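# Assemble the two printed parts to match the example

## Task

Join the two printed parts so the assembly matches the completed example shown on the stand.

## Robot and tools

Robot: two arms, left_arm and right_arm, each with a two-finger gripper. The left gripper's fingers can fold. Parts held near the fingertips (outer quarter of each pad) are squeezed normally. Parts held deeper toward the palm may be gripped loosely, not at all, or harder than asked, and may slip out later. Pressing a left fingertip straight onto a surface folds it easily, so contact may go unnoticed and the next grip can fail. The right gripper's fingers are rigid.

Frame: every pose, velocity and target is in the scene frame. The origin is at table height, halfway between the nominal bases. +z is up, +x points out over the table, and left_arm sits on the +y side. Image left and right do not match arm names. Calibrated bases: left_arm (-0.051, +0.346, 0) m, quat_wxyz (+1.000, 0, 0, -0.002); right_arm (+0.057, -0.530, 0) m, quat_wxyz (+1.000, 0, 0, +0.013). Reported hand positions can be off by a few centimetres, more at long reach. Gripper axes: fingers point along its +z, and they open and close along its y. end_effector_position is the point between the closed pads. Fingertips extend about 33 mm past it when the gap is 40 mm or less, and about 9 mm when fully open.

Row format (used by execute_actions and move): 20 numbers, always both arms. Left first: x, y, z (m, absolute position), qw, qx, qy, qz (absolute orientation, w first), then gripper position, force_limit, speed. Right follows in the same order. The last three of each half range from -1 to 1. Gripper position: +1 is fully open (140 mm), about -0.8 is where the pads touch, and -1 closes until blocked. speed sets the finger rate: about 30 mm/s at -1, 140 at 0, 250 at +1. force_limit sets the squeeze after a slow close: about 14 N at -1, 40 N at 0, 58 N at +1. Faster closes grip harder. Both start at +1. To keep an arm still, resend its last reported pose and its last gripper numbers each call. Keep the quaternion you intend rather than copying a drifted reported one.

execute_actions(actions, cameras): actions is a list of actions. Each action is up to 15 rows, one per 1/30 s step, and the last row repeats to fill 15 steps. Each target must lie within 0.6 m of that gripper's current position along each gripper axis, or the action is refused. cameras takes names, ["all"], or []. If omitted, images come only with an empty actions list, which also shows a fuller state.

move(target, speed, blend, stop_force, zero, blocking, cameras): drives both grippers in straight lines toward absolute poses. target is one 20-number row or up to 15 rows, with no 0.6 m limit. speed is m/s, 0.002 to 3.6, default 0.25; turning is capped at twice that in rad/s. blend is a corner radius in m for lists, default 0, meaning stop at each target. stop_force is in N, 3 to 120, shared by both arms; a path ends when push against its travel reaches it. zero (default true) re-zeroes the force sensor first. blocking=false returns after 0.5 s while the move continues, and cannot be used with stop_force. Moves do not avoid obstacles. Grippers lag, overshoot and can exceed speed. Avoid paths near an arm's own base. Do not use stop_force while rotating the gripper, or when backing off a contact. The result ends with a "move:" line: done, off_target, held, moving or fault, plus limits (paced = pose clipped, held = steps withheld).

wait(seconds 0 to 10) lets time pass holding commands. stop() brakes a running move; the fingers continue. zoom_image(camera, region [x0,y0,x1,y1], at most 504x504 px) enlarges the latest image from cam_high, cam_low, cam_bench, cam_left_wrist or cam_right_wrist (each 672x504). zero_wrist_force(arm) tares that arm's wrist sensor. finished_scene() ends the scene permanently; the assembly must hold without the robot.

Results: pose, quaternion and velocities per gripper. "Hand target" is where the arm is actually being sent; the controller may fall short, especially in orientation, which is clipped to 32 degrees from the measured one each step. Tool commands list current gripper commands. object_status: 0 moving, 1 blocked while opening, 2 blocked while closing (a grip; confirm after closing with -1), 3 reached the command or pads met. position_measured is in counts: 3 open, about 75 = 100 mm, 139 = 60 mm, 200 = 20 mm, 230 = pads touching. To grip harder, raise force_limit and nudge position (-1 to -0.98). To soften, reopen and close slowly. Wrist force and torque are in the gripper's own axes; a third line gives the peak since the last report. Joint torques include gravity. "within noise" means the arm is at rest.

Avoid: any part leaving the table, drops, releasing moving parts, fast impacts and hard pushes. The arms are stiff, so a target even slightly past a firm contact can fault. A 150 N (±25) force or a joint reaching its torque limit (wrist joints 26.3 N m, others 141) stops the arm for 10 s. Do not let the arms or grippers press on each other. Long stretched holds heat the motors; MOTOR HOT warns of this, and an over-temperature stop lasts 30 to 60 s.

Each tool is called after "Request:" as a command line: name --argument value for each argument, lists and objects as JSON in quotes; but a table of rows of numbers goes row by row, as --pt "numbers of a row", without its own name.

## Session

Request:
execute_actions --actions '[]'

Scene clock: 0.00 s.
left_arm: end_effector_position=(+0.2870, +0.6517, +0.1184) position_measured=3 object_status=3 end_effector_quat_wxyz=(+0.481, -0.455, -0.525, -0.535) | right_arm: end_effector_position=(+0.7465, -0.3203, +0.2885) position_measured=3 object_status=3 end_effector_quat_wxyz=(-0.084, +0.602, +0.742, +0.283)
Joint positions: left_arm=[-0.41 -1.204 2.32 -1.033 -0.432 -0.199] | right_arm=[-0.165 -1.28 1.385 -1.846 -0.994 1.275]
Joint velocities: within noise
Joint torques (N m): no reading
Wrist force (N): no reading
Wrist torque (N m): no reading
Wrist force, peak (N): no reading
Hand target: left_arm +0.2870, +0.6517, +0.1184; +0.481, -0.455, -0.525, -0.535 | right_arm +0.7465, -0.3203, +0.2885; -0.084, +0.602, +0.742, +0.283
Tool commands: left_gripper/position=+1.0 left_gripper/force_limit=+1.0 left_gripper/speed=+1.0 right_gripper/position=+1.0 right_gripper/force_limit=+1.0 right_gripper/speed=+1.0

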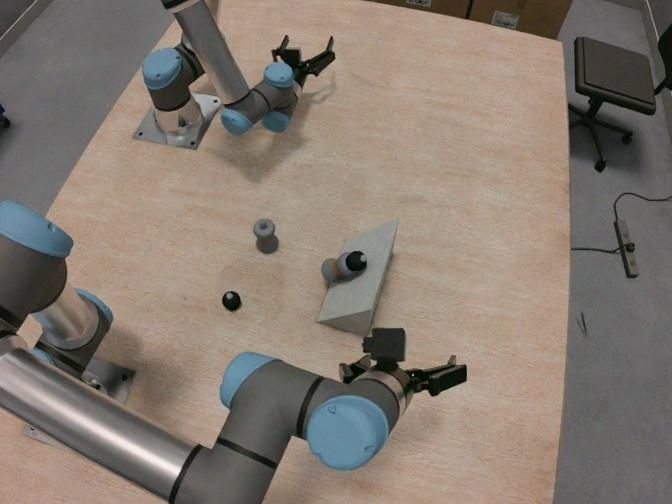

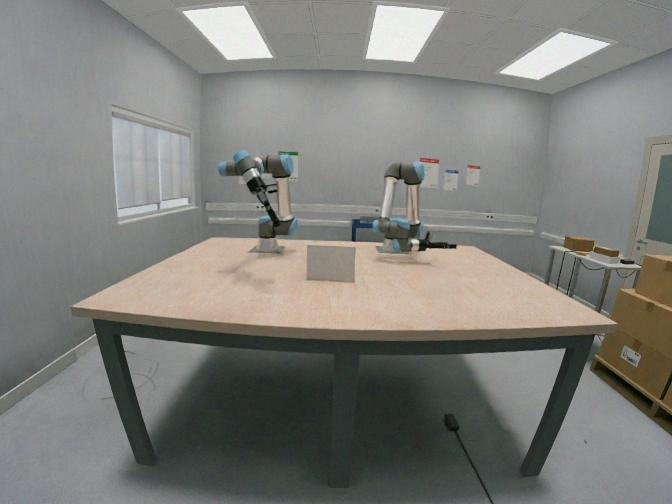

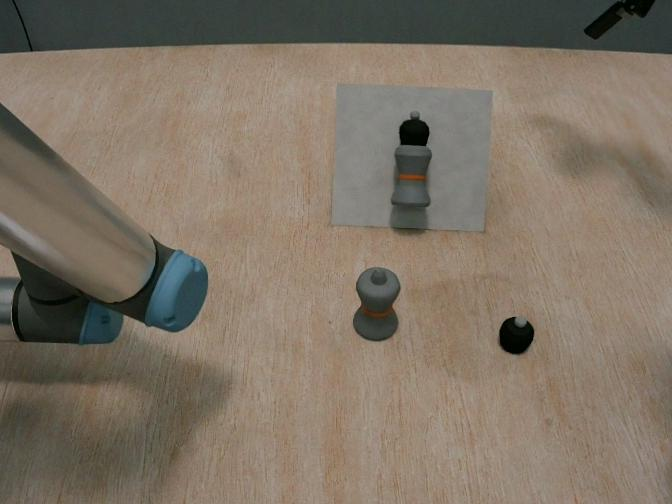

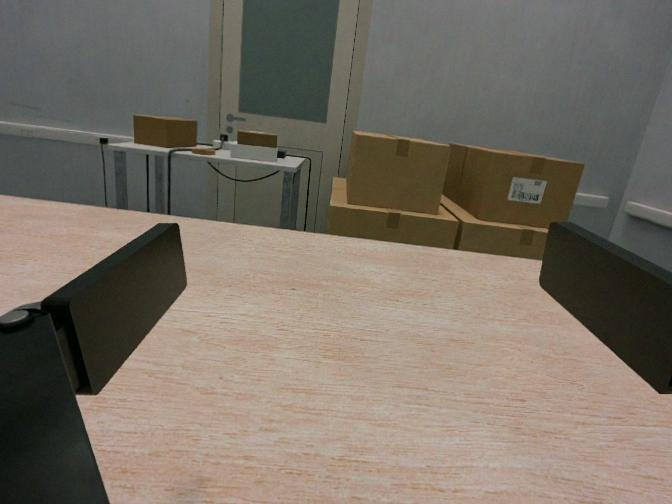

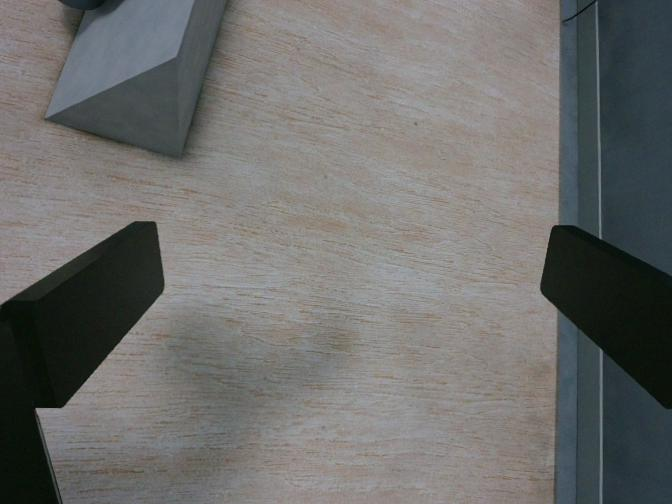

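Request:
zoom_image --camera "cam_bench" --region '[320, 80, 560, 370]'

Request:
zoom_image --camera "cam_high" --region '[200, 200, 410, 340]'

Scaled by 1.738 from the camera's 672x504 image, which has a finer 960x720 frame.

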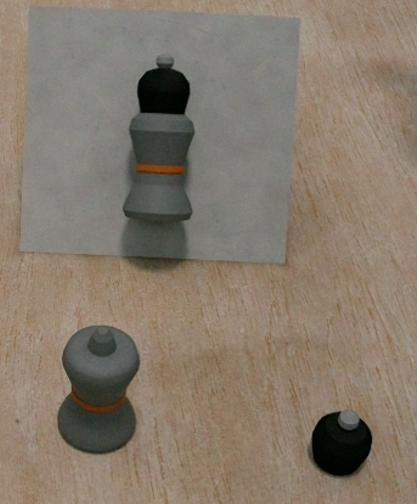

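Scaled by 2.400 from the camera's 672x504 image, which has a finer 960x720 frame.

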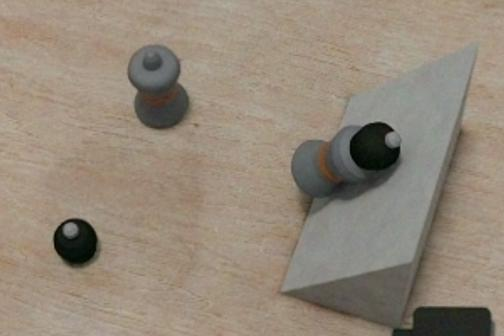

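Request:
move --target '[0.287,0.6517,0.1184,0.481,-0.455,-0.525,-0.535,1,1,1,0.38,-0.12,0.33,0,0.7071,0.7071,0,1,1,1]' --cameras '["cam_right_wrist","cam_high","cam_bench"]'

Scene clock: 3.60 s.
left_arm: end_effector_position=(+0.2870, +0.6517, +0.1184) position_measured=3 object_status=3 end_effector_quat_wxyz=(+0.481, -0.455, -0.525, -0.535) | right_arm: end_effector_position=(+0.3801, -0.1200, +0.3300) position_measured=3 object_status=3 end_effector_quat_wxyz=(+0.000, +0.707, +0.707, +0.000)
Joint positions: left_arm=[-0.41 -1.204 2.319 -1.032 -0.433 -0.2] | right_arm=[0.619 -1.532 1.394 -1.433 -1.571 2.215]
Joint torques (N m): left_arm=[8.68 -12.76 -20.46 2.5 -1.92 -2.22] | right_arm=[13.26 -13.59 -27.73 -0.29 -1.37 1.7]
Wrist force (N): left_arm=[0.2 -0.1 0.1] | right_arm=[0.1 0.6 0.2]
Wrist torque (N m): left_arm=[-0.02 -0.03 0.08] | right_arm=[0.08 0.06 -0.10]
Wrist force, peak (N): left_arm=[0.2 -0.1 -0.4] | right_arm=[-1.9 1.1 -0.8]
Hand target: left_arm +0.2870, +0.6517, +0.1184; +0.481, -0.455, -0.525, -0.535 | right_arm +0.3800, -0.1200, +0.3300; +0.000, +0.707, +0.707, +0.000
Off the commanded pose: left_arm 0.000 m, 0 deg | right_arm 0.000 m, 0 deg.
move: done
Images, in order (width x height): cam_high 672x504, cam_bench 672x504, cam_right_wrist 672x504.

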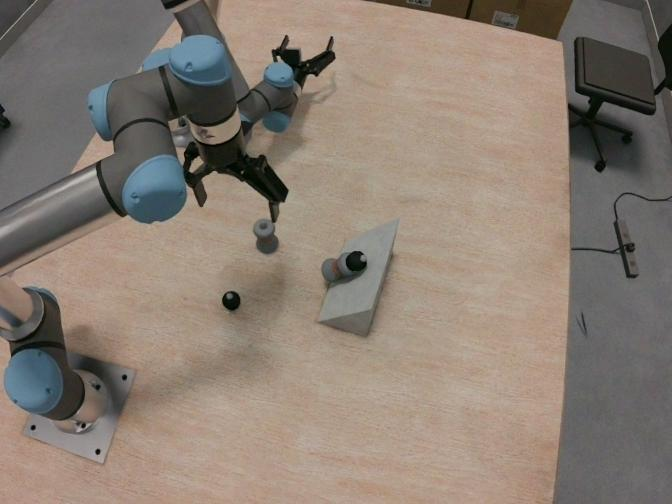

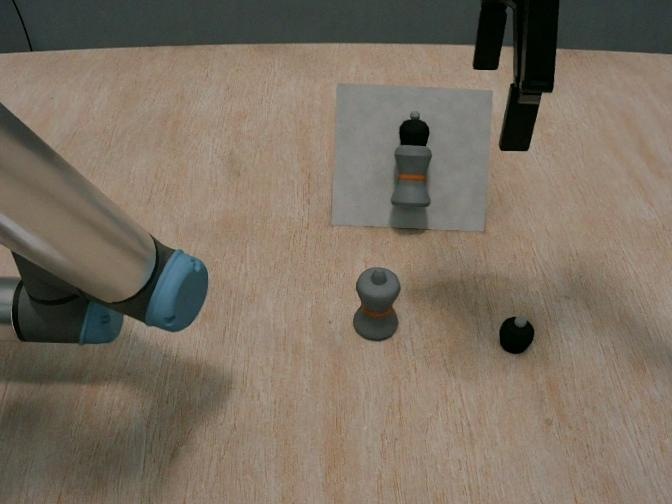

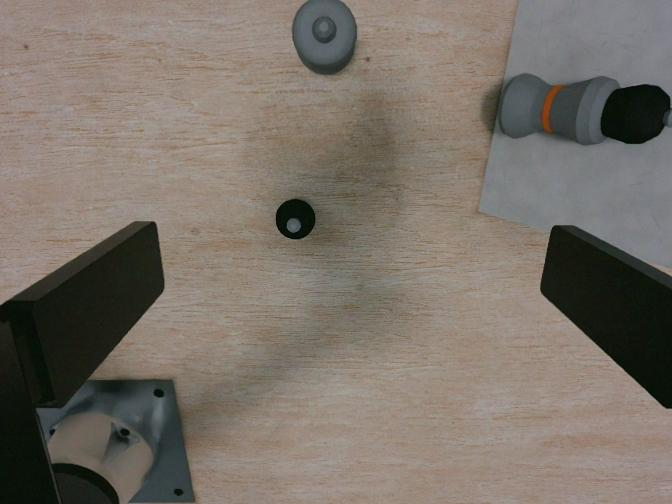

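Request:
move --target '[0.287,0.6517,0.1184,0.481,-0.455,-0.525,-0.535,1,1,1,0.325,-0.12,0.2,0,0.7071,0.7071,0,1,1,1]' --cameras '["cam_right_wrist","cam_high","cam_bench"]'

Scene clock: 5.57 s.
left_arm: end_effector_position=(+0.2870, +0.6517, +0.1184) position_measured=3 object_status=3 end_effector_quat_wxyz=(+0.481, -0.455, -0.525, -0.535) | right_arm: end_effector_position=(+0.3250, -0.1200, +0.2001) position_measured=3 object_status=3 end_effector_quat_wxyz=(+0.000, +0.707, +0.707, +0.000)
Joint positions: left_arm=[-0.41 -1.204 2.319 -1.032 -0.433 -0.2] | right_arm=[0.69 -1.601 1.797 -1.766 -1.571 2.286]
Joint torques (N m): left_arm=[8.89 -12.6 -20.3 2.46 -1.81 -2.01] | right_arm=[10.94 -38.35 -16.47 -6.01 -0.48 1.65]
Wrist force (N): left_arm=[0.2 0.0 -0.1] | right_arm=[0.3 0.5 0.3]
Wrist torque (N m): left_arm=[0.00 -0.04 0.08] | right_arm=[0.06 0.00 -0.10]
Wrist force, peak (N): left_arm=[0.4 -0.1 0.0] | right_arm=[0.0 1.4 -1.3]
Hand target: left_arm +0.2870, +0.6517, +0.1184; +0.481, -0.455, -0.525, -0.535 | right_arm +0.3250, -0.1200, +0.2000; +0.000, +0.707, +0.707, +0.000
Off the commanded pose: left_arm 0.000 m, 0 deg | right_arm 0.000 m, 0 deg.
move: done
Images, in order (width x height): cam_high 672x504, cam_bench 672x504, cam_right_wrist 672x504.

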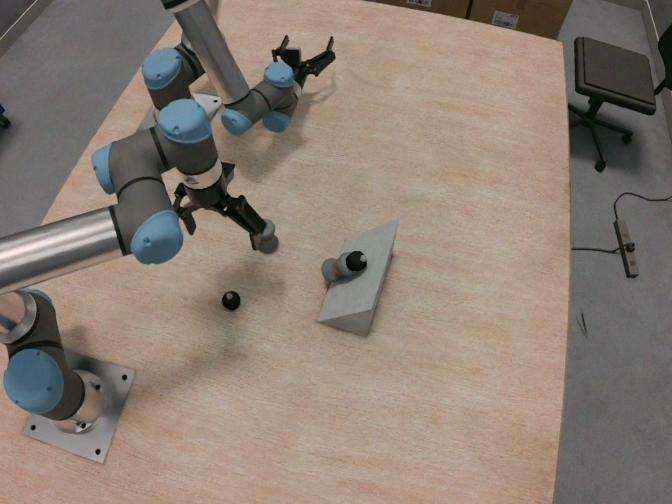

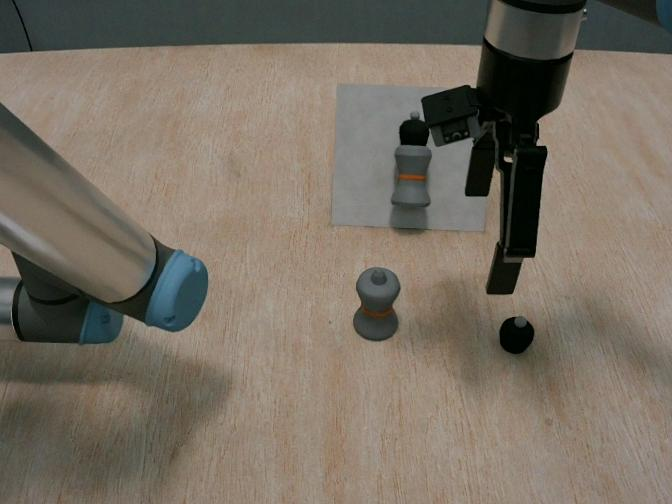

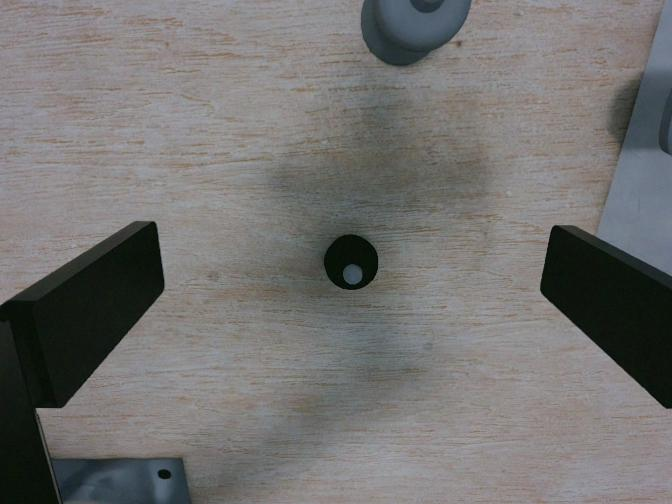

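Request:
move --target '[0.287,0.6517,0.1184,0.481,-0.455,-0.525,-0.535,1,1,1,0.325,-0.185,0.14,0,0.7071,0.7071,0,1,1,1]' --cameras '["cam_right_wrist","cam_high","cam_bench"]'

Scene clock: 7.77 s.
left_arm: end_effector_position=(+0.2870, +0.6517, +0.1184) position_measured=3 object_status=3 end_effector_quat_wxyz=(+0.481, -0.455, -0.525, -0.535) | right_arm: end_effector_position=(+0.3250, -0.1849, +0.1401) position_measured=3 object_status=3 end_effector_quat_wxyz=(+0.000, +0.707, +0.707, +0.000)
Joint positions: left_arm=[-0.41 -1.204 2.319 -1.032 -0.433 -0.2] | right_arm=[0.574 -1.694 2.041 -1.917 -1.571 2.171]
Joint torques (N m): left_arm=[10.14 -12.64 -20.37 2.41 -1.64 -2.02] | right_arm=[-9.58 -32.37 -16.44 -5.77 1.58 -1.32]
Wrist force (N): left_arm=[0.2 -0.2 0.0] | right_arm=[0.1 0.1 -0.1]
Wrist torque (N m): left_arm=[-0.04 -0.04 0.07] | right_arm=[-0.03 0.05 0.03]
Wrist force, peak (N): left_arm=[0.6 -0.2 -0.2] | right_arm=[1.9 0.6 -0.9]
Hand target: left_arm +0.2870, +0.6517, +0.1184; +0.481, -0.455, -0.525, -0.535 | right_arm +0.3250, -0.1850, +0.1400; +0.000, +0.707, +0.707, +0.000
Off the commanded pose: left_arm 0.000 m, 0 deg | right_arm 0.000 m, 0 deg.
move: done
Images, in order (width x height): cam_high 672x504, cam_bench 672x504, cam_right_wrist 672x504.

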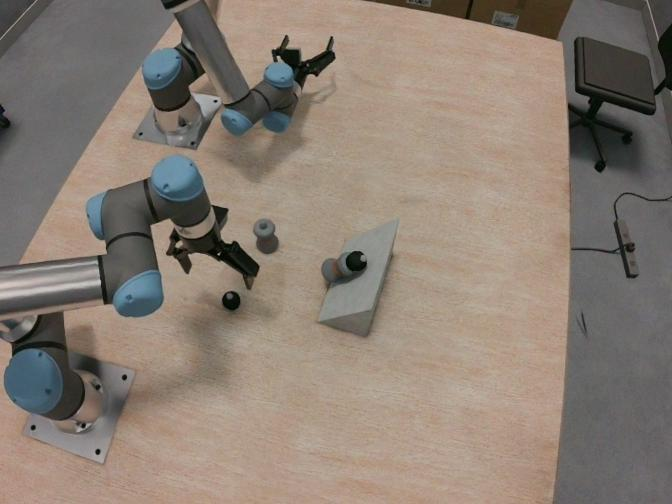

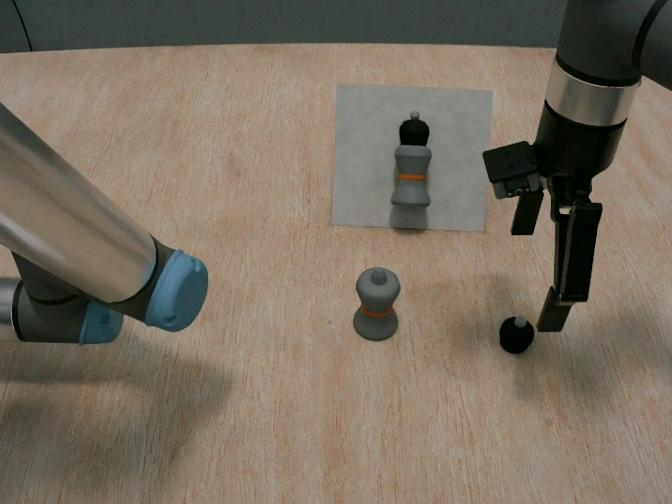

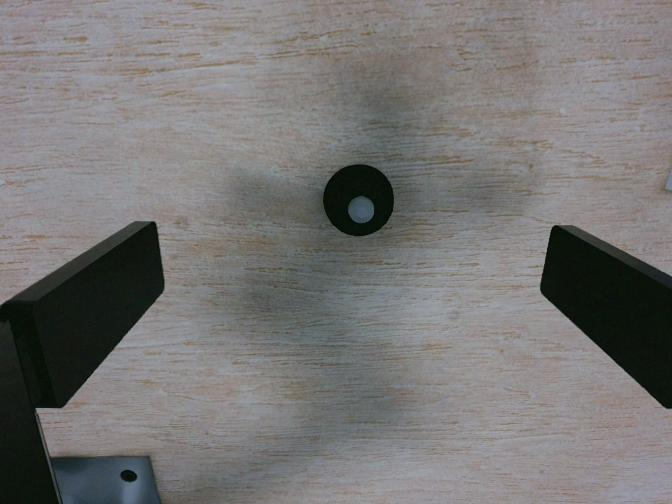

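Request:
move --target '[0.287,0.6517,0.1184,0.481,-0.455,-0.525,-0.535,1,1,1,0.329,-0.189,0.047,0,0.7071,0.7071,0,1,1,1]' --speed 0.15 --stop_force 8 --cameras '["cam_right_wrist","cam_bench"]'

Scene clock: 10.00 s.
left_arm: end_effector_position=(+0.2870, +0.6517, +0.1184) position_measured=3 object_status=3 end_effector_quat_wxyz=(+0.481, -0.455, -0.525, -0.535) | right_arm: end_effector_position=(+0.3290, -0.1890, +0.0470) position_measured=3 object_status=3 end_effector_quat_wxyz=(+0.000, +0.707, +0.707, +0.000)
Joint positions: left_arm=[-0.41 -1.204 2.319 -1.032 -0.433 -0.2] | right_arm=[0.56 -1.576 2.201 -2.195 -1.571 2.157]
Joint torques (N m): left_arm=[9.13 -12.53 -20.67 2.33 -1.97 -1.89] | right_arm=[-9.98 -8.15 -12.21 -5.94 1.54 -1.57]
Wrist force (N): left_arm=[0.2 -0.1 0.0] | right_arm=[0.4 0.6 0.2]
Wrist torque (N m): left_arm=[-0.01 -0.05 0.08] | right_arm=[0.07 0.00 0.03]
Wrist force, peak (N): left_arm=[0.2 -0.3 -0.3] | right_arm=[0.6 0.5 -1.2]
Hand target: left_arm +0.2870, +0.6517, +0.1184; +0.481, -0.455, -0.525, -0.535 | right_arm +0.3290, -0.1890, +0.0470; +0.000, +0.707, +0.707, +0.000
Off the commanded pose: left_arm 0.000 m, 0 deg | right_arm 0.000 m, 0 deg.
move: done
Images, in order (width x height): cam_bench 672x504, cam_right_wrist 672x504.

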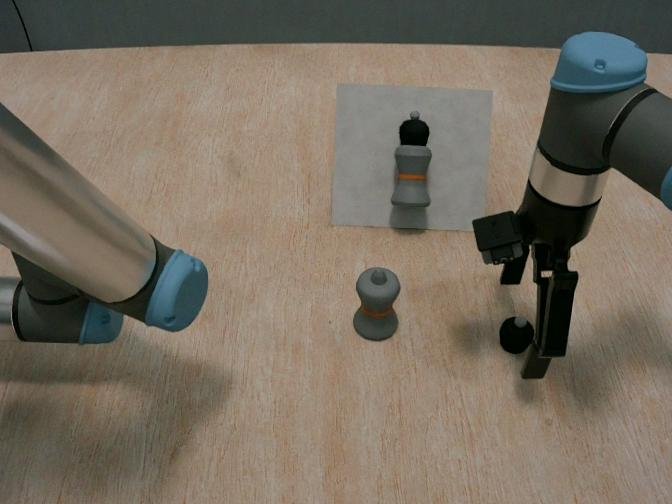

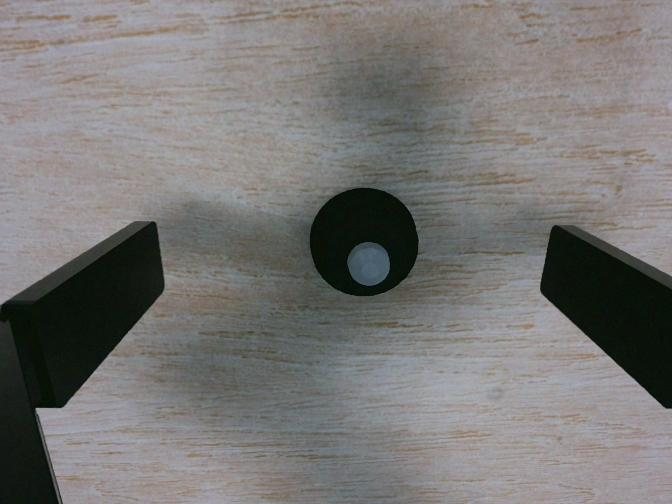

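Request:
move --target '[0.287,0.6517,0.1184,0.481,-0.455,-0.525,-0.535,1,1,1,0.3335,-0.189,0.047,0,0.7071,0.7071,0,0.1,-1,-0.5]' --cameras '["cam_right_wrist"]'

Request:
move --target '[0.287,0.6517,0.1184,0.481,-0.455,-0.525,-0.535,1,1,1,0.3335,-0.189,0.047,0,0.7071,0.7071,0,-1,0,-1]' --cameras '["cam_right_wrist","cam_bench"]'

Scene clock: 11.57 s.
left_arm: end_effector_position=(+0.2870, +0.6517, +0.1184) position_measured=3 object_status=3 end_effector_quat_wxyz=(+0.481, -0.455, -0.525, -0.535) | right_arm: end_effector_position=(+0.3335, -0.1890, +0.0470) position_measured=117 object_status=0 end_effector_quat_wxyz=(+0.000, +0.707, +0.707, +0.000)
Joint positions: left_arm=[-0.41 -1.204 2.319 -1.032 -0.433 -0.2] | right_arm=[0.554 -1.569 2.194 -2.195 -1.571 2.151]
Joint torques (N m): left_arm=[8.9 -12.67 -20.42 2.24 -1.74 -1.98] | right_arm=[-11.02 -8.88 -25.43 -5.47 1.18 -1.54]
Wrist force (N): left_arm=[0.2 0.1 -0.1] | right_arm=[0.5 0.6 0.3]
Wrist torque (N m): left_arm=[0.01 -0.05 0.07] | right_arm=[0.08 -0.03 0.02]
Wrist force, peak (N): left_arm=[0.3 -0.1 -0.2] | right_arm=[0.6 0.9 0.4]
Hand target: left_arm +0.2870, +0.6517, +0.1184; +0.481, -0.455, -0.525, -0.535 | right_arm +0.3335, -0.1890, +0.0470; +0.000, +0.707, +0.707, +0.000
Off the commanded pose: left_arm 0.000 m, 0 deg | right_arm 0.000 m, 0 deg.
move: done
Images, in order (width x height): cam_right_wrist 672x504.

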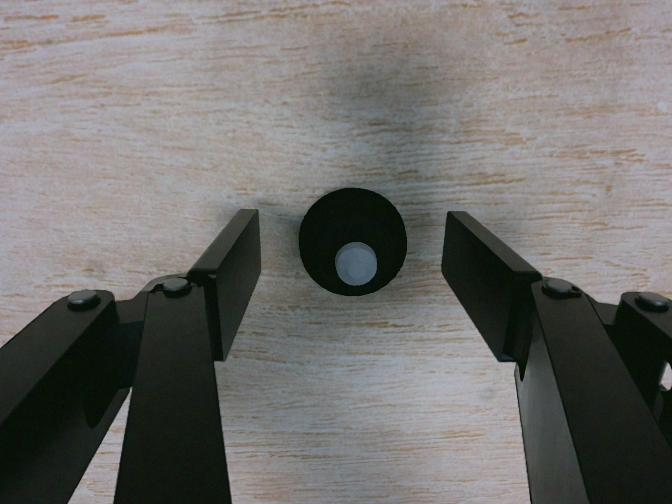

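Scene clock: 13.20 s.
left_arm: end_effector_position=(+0.2870, +0.6517, +0.1184) position_measured=3 object_status=3 end_effector_quat_wxyz=(+0.481, -0.455, -0.525, -0.535) | right_arm: end_effector_position=(+0.3335, -0.1890, +0.0470) position_measured=170 object_status=0 end_effector_quat_wxyz=(+0.000, +0.707, +0.707, +0.000)
Joint positions: left_arm=[-0.41 -1.204 2.319 -1.032 -0.433 -0.2] | right_arm=[0.554 -1.569 2.194 -2.195 -1.571 2.151]
Joint torques (N m): left_arm=[8.71 -12.57 -20.39 2.17 -1.7 -2.03] | right_arm=[-8.97 -6.82 -18.8 -4.21 1.43 -1.68]
Wrist force (N): left_arm=[0.2 0.0 -0.1] | right_arm=[-3.4 -4.7 -19.7]
Wrist torque (N m): left_arm=[0.00 -0.03 0.07] | right_arm=[0.23 0.13 0.03]
Wrist force, peak (N): left_arm=[0.3 -0.1 -0.2] | right_arm=[-3.3 -4.5 -19.9]
Hand target: left_arm +0.2870, +0.6517, +0.1184; +0.481, -0.455, -0.525, -0.535 | right_arm +0.3335, -0.1890, +0.0470; +0.000, +0.707, +0.707, +0.000
Off the commanded pose: left_arm 0.000 m, 0 deg | right_arm 0.000 m, 0 deg.
move: done
Images, in order (width x height): cam_bench 672x504, cam_right_wrist 672x504.

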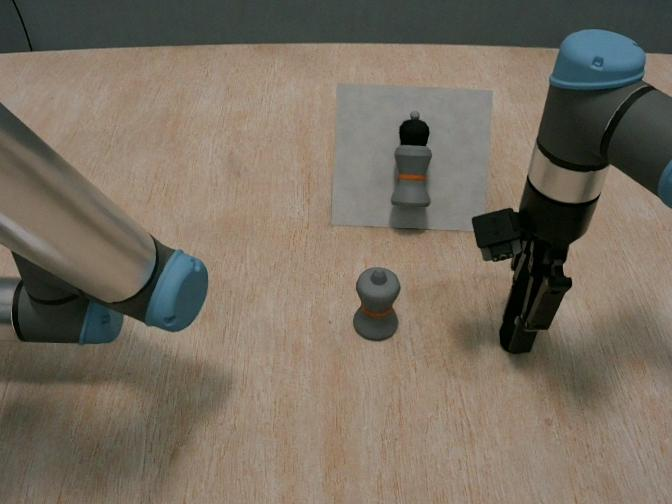

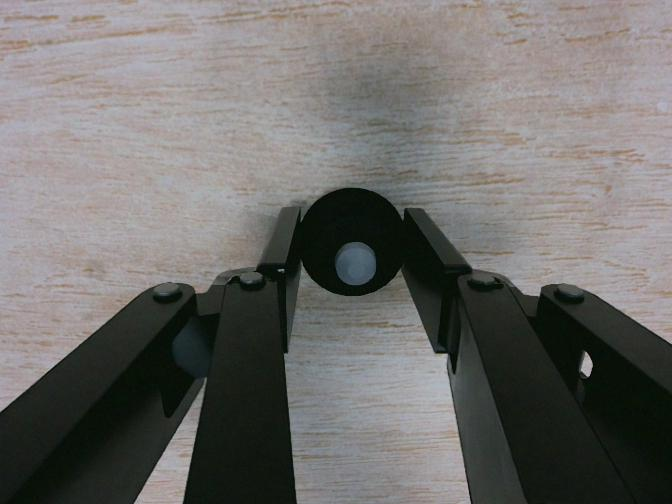

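Request:
wait --seconds 1

Request:
zoom_image --camera "cam_bench" --region '[440, 180, 640, 380]'

Scene clock: 14.53 s.
left_arm: end_effector_position=(+0.2870, +0.6517, +0.1184) position_measured=3 object_status=3 end_effector_quat_wxyz=(+0.481, -0.455, -0.525, -0.535) | right_arm: end_effector_position=(+0.3335, -0.1890, +0.0470) position_measured=170 object_status=2 end_effector_quat_wxyz=(+0.000, +0.707, +0.707, +0.000)
Joint positions: left_arm=[-0.41 -1.204 2.319 -1.032 -0.433 -0.2] | right_arm=[0.554 -1.569 2.194 -2.195 -1.571 2.151]
Joint torques (N m): left_arm=[8.5 -12.27 -20.1 2.39 -1.72 -1.95] | right_arm=[-10.38 -6.92 -8.98 -2.96 1.16 -1.77]
Wrist force (N): left_arm=[0.3 -0.1 0.1] | right_arm=[-2.9 -4.3 -19.6]
Wrist torque (N m): left_arm=[-0.02 -0.06 0.07] | right_arm=[0.32 0.03 0.03]
Wrist force, peak (N): left_arm=[0.2 -0.1 -0.3] | right_arm=[-3.4 -4.4 -20.0]
Hand target: left_arm +0.2870, +0.6517, +0.1184; +0.481, -0.455, -0.525, -0.535 | right_arm +0.3335, -0.1890, +0.0470; +0.000, +0.707, +0.707, +0.000
Tool commands: left_gripper/position=+1.0 left_gripper/force_limit=+1.0 left_gripper/speed=+1.0 right_gripper/position=-1.0 right_gripper/force_limit=+0.0 right_gripper/speed=-1.0
Off the commanded pose: left_arm 0.000 m, 0 deg | right_arm 0.000 m, 0 deg.
wait: 1.00 s; at rest from the start

Scaled by 2.520 from the camera's 672x504 image, which has a finer 960x720 frame.
This view is cut from an older image: the scene may have changed since it was taken.

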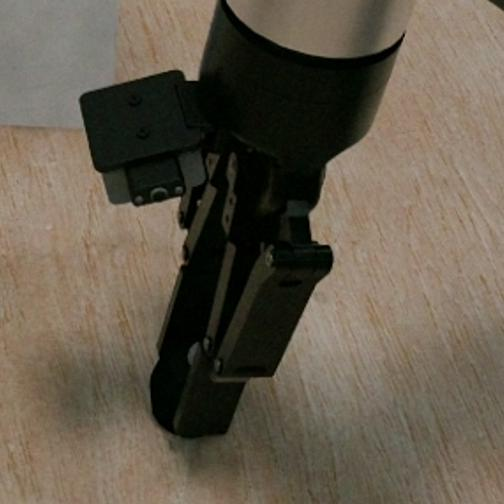

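Request:
move --target '[0.287,0.6517,0.1184,0.481,-0.455,-0.525,-0.535,1,1,1,0.3335,-0.189,0.055,0,0.7071,0.7071,0,-1,0,-1]' --speed 0.03 --cameras '["cam_right_wrist"]'

Scene clock: 15.67 s.
left_arm: end_effector_position=(+0.2870, +0.6517, +0.1184) position_measured=3 object_status=3 end_effector_quat_wxyz=(+0.481, -0.455, -0.525, -0.535) | right_arm: end_effector_position=(+0.3335, -0.1890, +0.0549) position_measured=170 object_status=2 end_effector_quat_wxyz=(+0.000, +0.707, +0.707, +0.000)
Joint positions: left_arm=[-0.41 -1.204 2.319 -1.032 -0.433 -0.2] | right_arm=[0.554 -1.582 2.182 -2.171 -1.571 2.151]
Joint torques (N m): left_arm=[9.44 -12.26 -20.71 2.19 -1.93 -2.08] | right_arm=[-8.78 -35.2 -24.94 0.14 1.36 -1.51]
Wrist force (N): left_arm=[0.1 0.0 0.0] | right_arm=[0.2 0.8 0.6]
Wrist torque (N m): left_arm=[0.00 -0.02 0.08] | right_arm=[0.12 0.03 0.03]
Wrist force, peak (N): left_arm=[0.4 0.2 -0.3] | right_arm=[-3.6 -4.2 -19.8]
Hand target: left_arm +0.2870, +0.6517, +0.1184; +0.481, -0.455, -0.525, -0.535 | right_arm +0.3335, -0.1890, +0.0550; +0.000, +0.707, +0.707, +0.000
Off the commanded pose: left_arm 0.000 m, 0 deg | right_arm 0.000 m, 0 deg.
move: done
Images, in order (width x height): cam_right_wrist 672x504.

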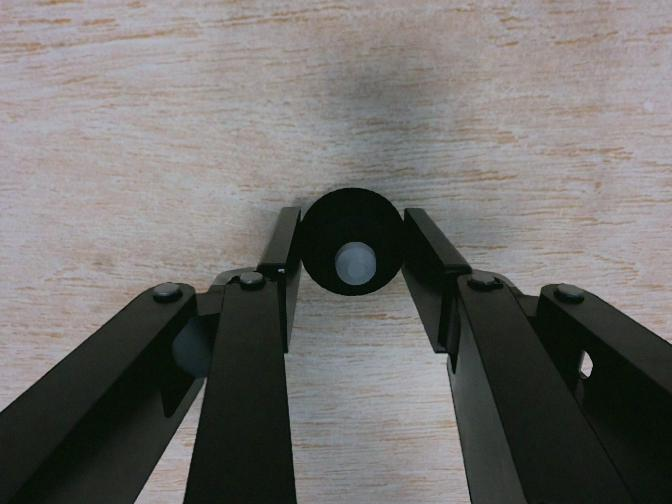

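Request:
move --pt "0.287 0.6517 0.1184 0.481 -0.455 -0.525 -0.535 1 1 1 0.3335 -0.189 0.22 0 0.7071 0.7071 0 -1 0 -1" --pt "0.287 0.6517 0.1184 0.481 -0.455 -0.525 -0.535 1 1 1 0.3635 -0.06 0.22 0 0.7071 0.7071 0 -1 0 -1" --blend 0.03 --cameras '["cam_right_wrist","cam_bench"]'

Request:
zoom_image --camera "cam_right_wrist" --region '[200, 0, 500, 225]'

Request:
zoom_image --camera "cam_bench" --region '[320, 100, 560, 370]'

Scene clock: 18.20 s.
left_arm: end_effector_position=(+0.2870, +0.6517, +0.1184) position_measured=3 object_status=3 end_effector_quat_wxyz=(+0.481, -0.455, -0.525, -0.535) | right_arm: end_effector_position=(+0.3635, -0.0601, +0.2200) position_measured=170 object_status=2 end_effector_quat_wxyz=(+0.000, +0.707, +0.707, +0.000)
Joint positions: left_arm=[-0.41 -1.204 2.319 -1.032 -0.433 -0.2] | right_arm=[0.727 -1.437 1.572 -1.705 -1.571 2.323]
Joint torques (N m): left_arm=[8.76 -12.57 -20.08 2.3 -1.82 -2.05] | right_arm=[12.35 -20.13 -29.09 -0.23 -1.22 1.73]
Wrist force (N): left_arm=[0.1 -0.2 -0.2] | right_arm=[0.4 0.7 0.4]
Wrist torque (N m): left_arm=[-0.04 -0.02 0.07] | right_arm=[0.11 -0.01 -0.12]
Wrist force, peak (N): left_arm=[0.4 -0.1 -0.2] | right_arm=[2.4 0.4 0.5]
Hand target: left_arm +0.2870, +0.6517, +0.1184; +0.481, -0.455, -0.525, -0.535 | right_arm +0.3635, -0.0600, +0.2200; +0.000, +0.707, +0.707, +0.000
Off the commanded pose: left_arm 0.000 m, 0 deg | right_arm 0.000 m, 0 deg.
move: done
Images, in order (width x height): cam_bench 672x504, cam_right_wrist 672x504.

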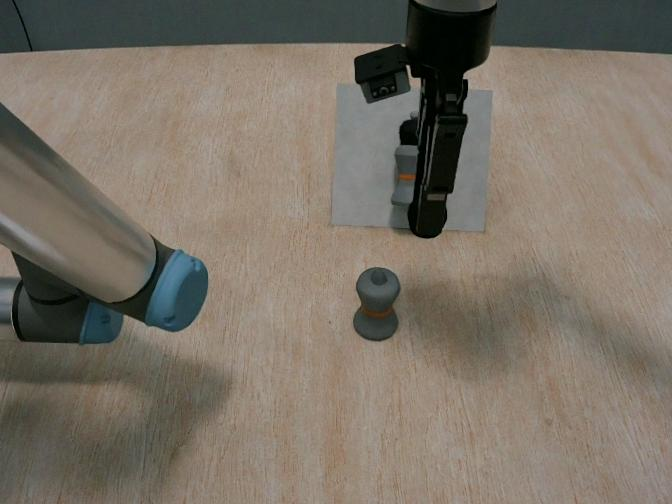

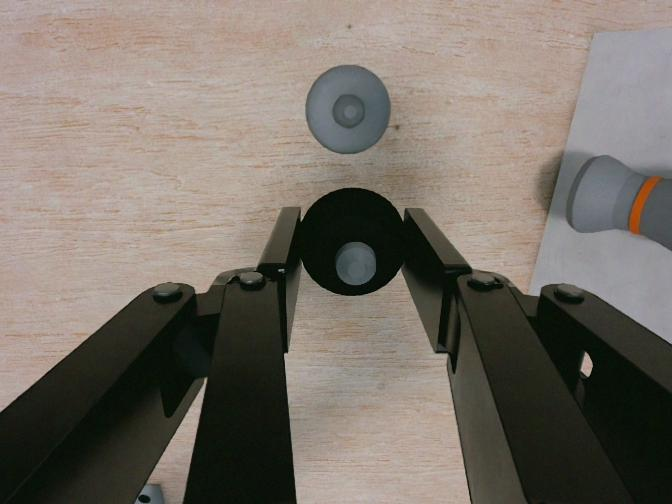

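Scaled by 1.680 from the camera's 672x504 image, which has a finer 960x720 frame.

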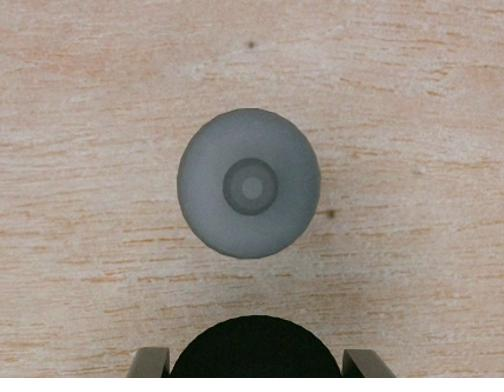

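Scaled by 1.867 from the camera's 672x504 image, which has a finer 960x720 frame.

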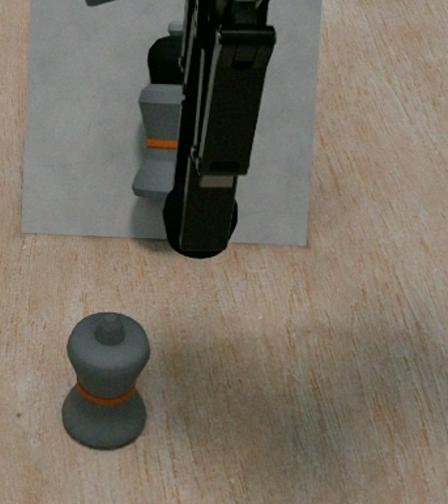

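Request:
move --pt "0.287 0.6517 0.1184 0.481 -0.455 -0.525 -0.535 1 1 1 0.365 -0.007 0.18 0 0.7071 0.7071 0 -1 0 -1" --pt "0.287 0.6517 0.1184 0.481 -0.455 -0.525 -0.535 1 1 1 0.365 -0.007 0.15 0 0.7071 0.7071 0 -1 0 -1" --blend 0.01 --stop_force 6 --speed 0.1 --cameras '["cam_right_wrist","cam_bench","cam_high"]'

Request:
zoom_image --camera "cam_high" --region '[220, 180, 320, 280]'

Request:
zoom_image --camera "cam_bench" --region '[320, 200, 450, 350]'

Scene clock: 22.57 s.
left_arm: end_effector_position=(+0.2870, +0.6517, +0.1184) position_measured=3 object_status=3 end_effector_quat_wxyz=(+0.481, -0.455, -0.525, -0.535) | right_arm: end_effector_position=(+0.3650, -0.0070, +0.1500) position_measured=170 object_status=2 end_effector_quat_wxyz=(+0.000, +0.707, +0.707, +0.000)
Joint positions: left_arm=[-0.41 -1.204 2.319 -1.032 -0.433 -0.2] | right_arm=[0.791 -1.294 1.579 -1.856 -1.571 2.387]
Joint torques (N m): left_arm=[8.33 -12.82 -20.57 2.13 -1.86 -1.93] | right_arm=[13.57 -24.56 -17.62 -5.95 -1.21 1.84]
Wrist force (N): left_arm=[0.4 -0.2 -0.4] | right_arm=[0.0 0.7 0.5]
Wrist torque (N m): left_arm=[-0.04 -0.08 0.07] | right_arm=[0.12 0.09 -0.11]
Wrist force, peak (N): left_arm=[0.4 -0.2 -0.4] | right_arm=[0.2 0.6 1.6]
Hand target: left_arm +0.2870, +0.6517, +0.1184; +0.481, -0.455, -0.525, -0.535 | right_arm +0.3650, -0.0070, +0.1500; +0.000, +0.707, +0.707, +0.000
Off the commanded pose: left_arm 0.000 m, 0 deg | right_arm 0.000 m, 0 deg.
move: done
Images, in order (width x height): cam_high 672x504, cam_bench 672x504, cam_right_wrist 672x504.

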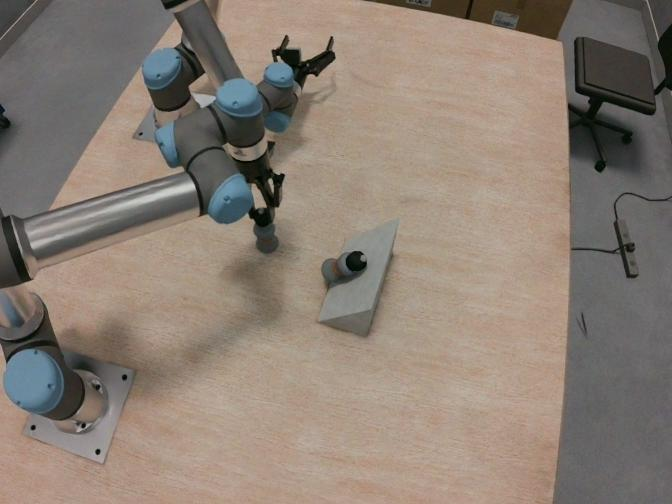

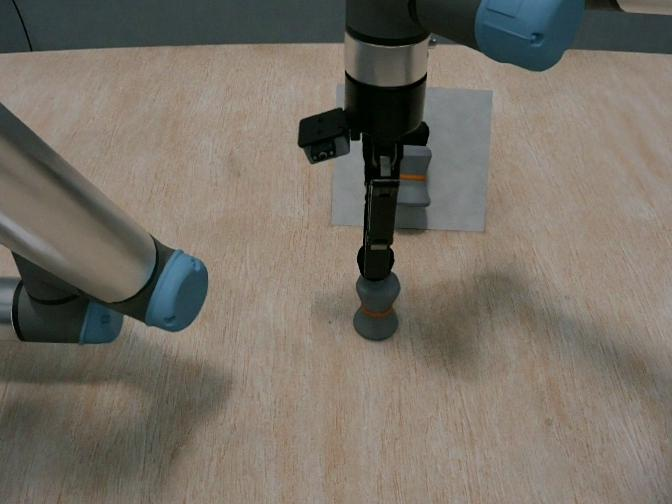

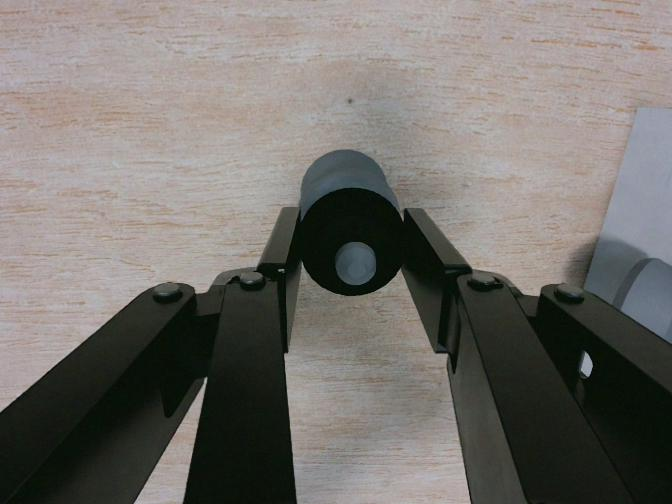

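Scaled by 5.040 from the camera's 672x504 image, which has a finer 960x720 frame.

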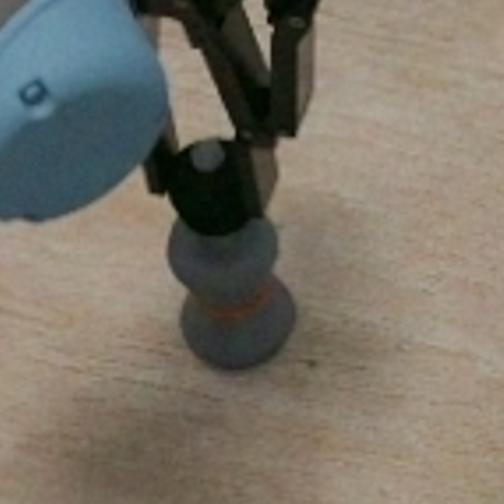

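Scaled by 3.360 from the camera's 672x504 image, which has a finer 960x720 frame.

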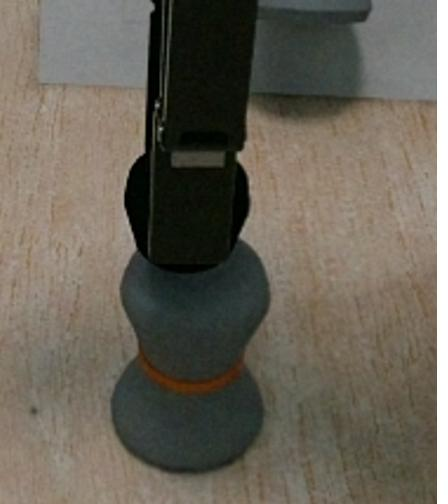

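Request:
move --pt "0.287 0.6517 0.1184 0.481 -0.455 -0.525 -0.535 1 1 1 0.365 -0.0100 0.15 0 0.7071 0.7071 0 -1 0 -1" --pt "0.287 0.6517 0.1184 0.481 -0.455 -0.525 -0.535 1 1 1 0.365 -0.0100 0.09 0 0.7071 0.7071 0 -1 0 -1" --stop_force 5 --speed 0.015 --cameras '["cam_right_wrist","cam_bench","cam_high"]'

Request:
zoom_image --camera "cam_high" --region '[220, 180, 320, 280]'

Request:
zoom_image --camera "cam_bench" --region '[320, 200, 450, 350]'

Scene clock: 26.20 s.
left_arm: end_effector_position=(+0.2870, +0.6517, +0.1184) position_measured=3 object_status=3 end_effector_quat_wxyz=(+0.481, -0.455, -0.525, -0.535) | right_arm: end_effector_position=(+0.3650, -0.0100, +0.1338) position_measured=170 object_status=2 end_effector_quat_wxyz=(+0.000, +0.707, +0.707, +0.000)
Joint positions: left_arm=[-0.41 -1.204 2.319 -1.032 -0.433 -0.2] | right_arm=[0.787 -1.288 1.615 -1.897 -1.571 2.384]
Joint torques (N m): left_arm=[8.8 -13.86 -20.59 2.24 -1.72 -1.75] | right_arm=[-2.77 -50.73 -27.05 -0.13 1.8 -1.82]
Wrist force (N): left_arm=[0.4 -0.2 0.1] | right_arm=[-1.0 0.8 -1.7]
Wrist torque (N m): left_arm=[-0.04 -0.09 0.07] | right_arm=[0.02 0.05 0.03]
Wrist force, peak (N): left_arm=[0.4 -0.2 0.1] | right_arm=[-4.8 0.8 -18.2]
Hand target: left_arm +0.2870, +0.6517, +0.1184; +0.481, -0.455, -0.525, -0.535 | right_arm +0.3650, -0.0100, +0.1338; +0.000, +0.707, +0.707, +0.000
Off the commanded pose: left_arm 0.000 m, 0 deg | right_arm 0.044 m, 0 deg.
move: contact (right_arm); path passed 1 of 2 targets
Images, in order (width x height): cam_high 672x504, cam_bench 672x504, cam_right_wrist 672x504.

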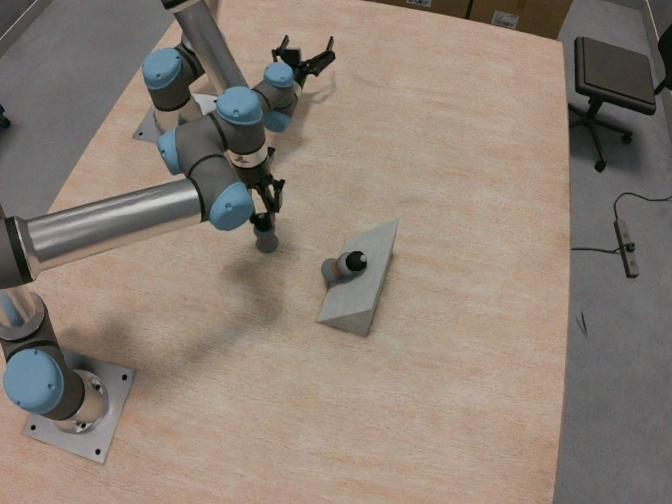

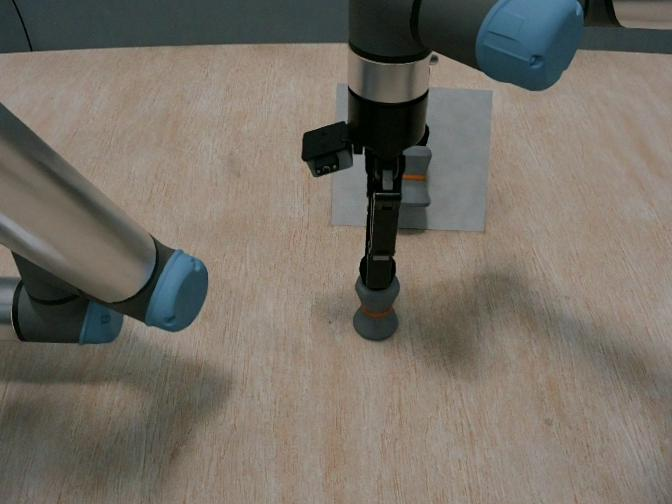

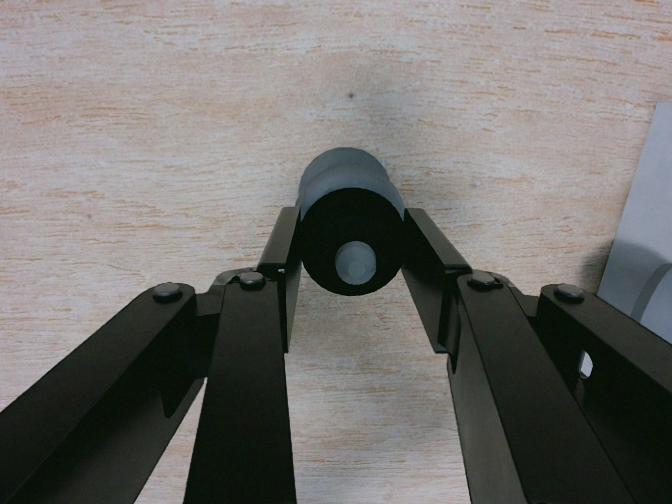

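Scaled by 5.040 from the camera's 672x504 image, which has a finer 960x720 frame.

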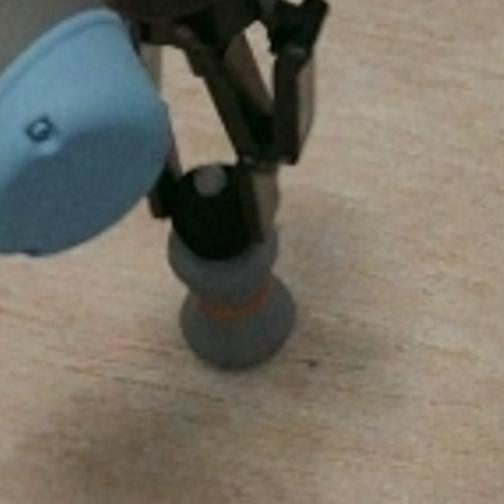

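Scaled by 3.360 from the camera's 672x504 image, which has a finer 960x720 frame.

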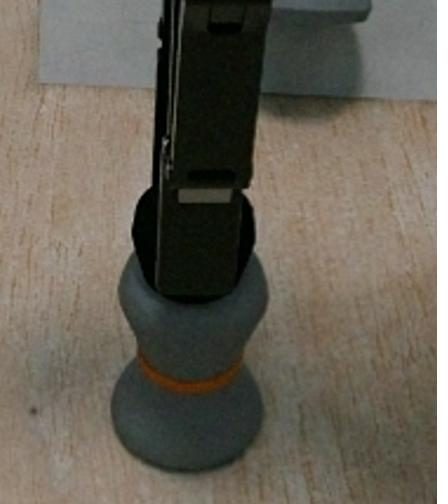

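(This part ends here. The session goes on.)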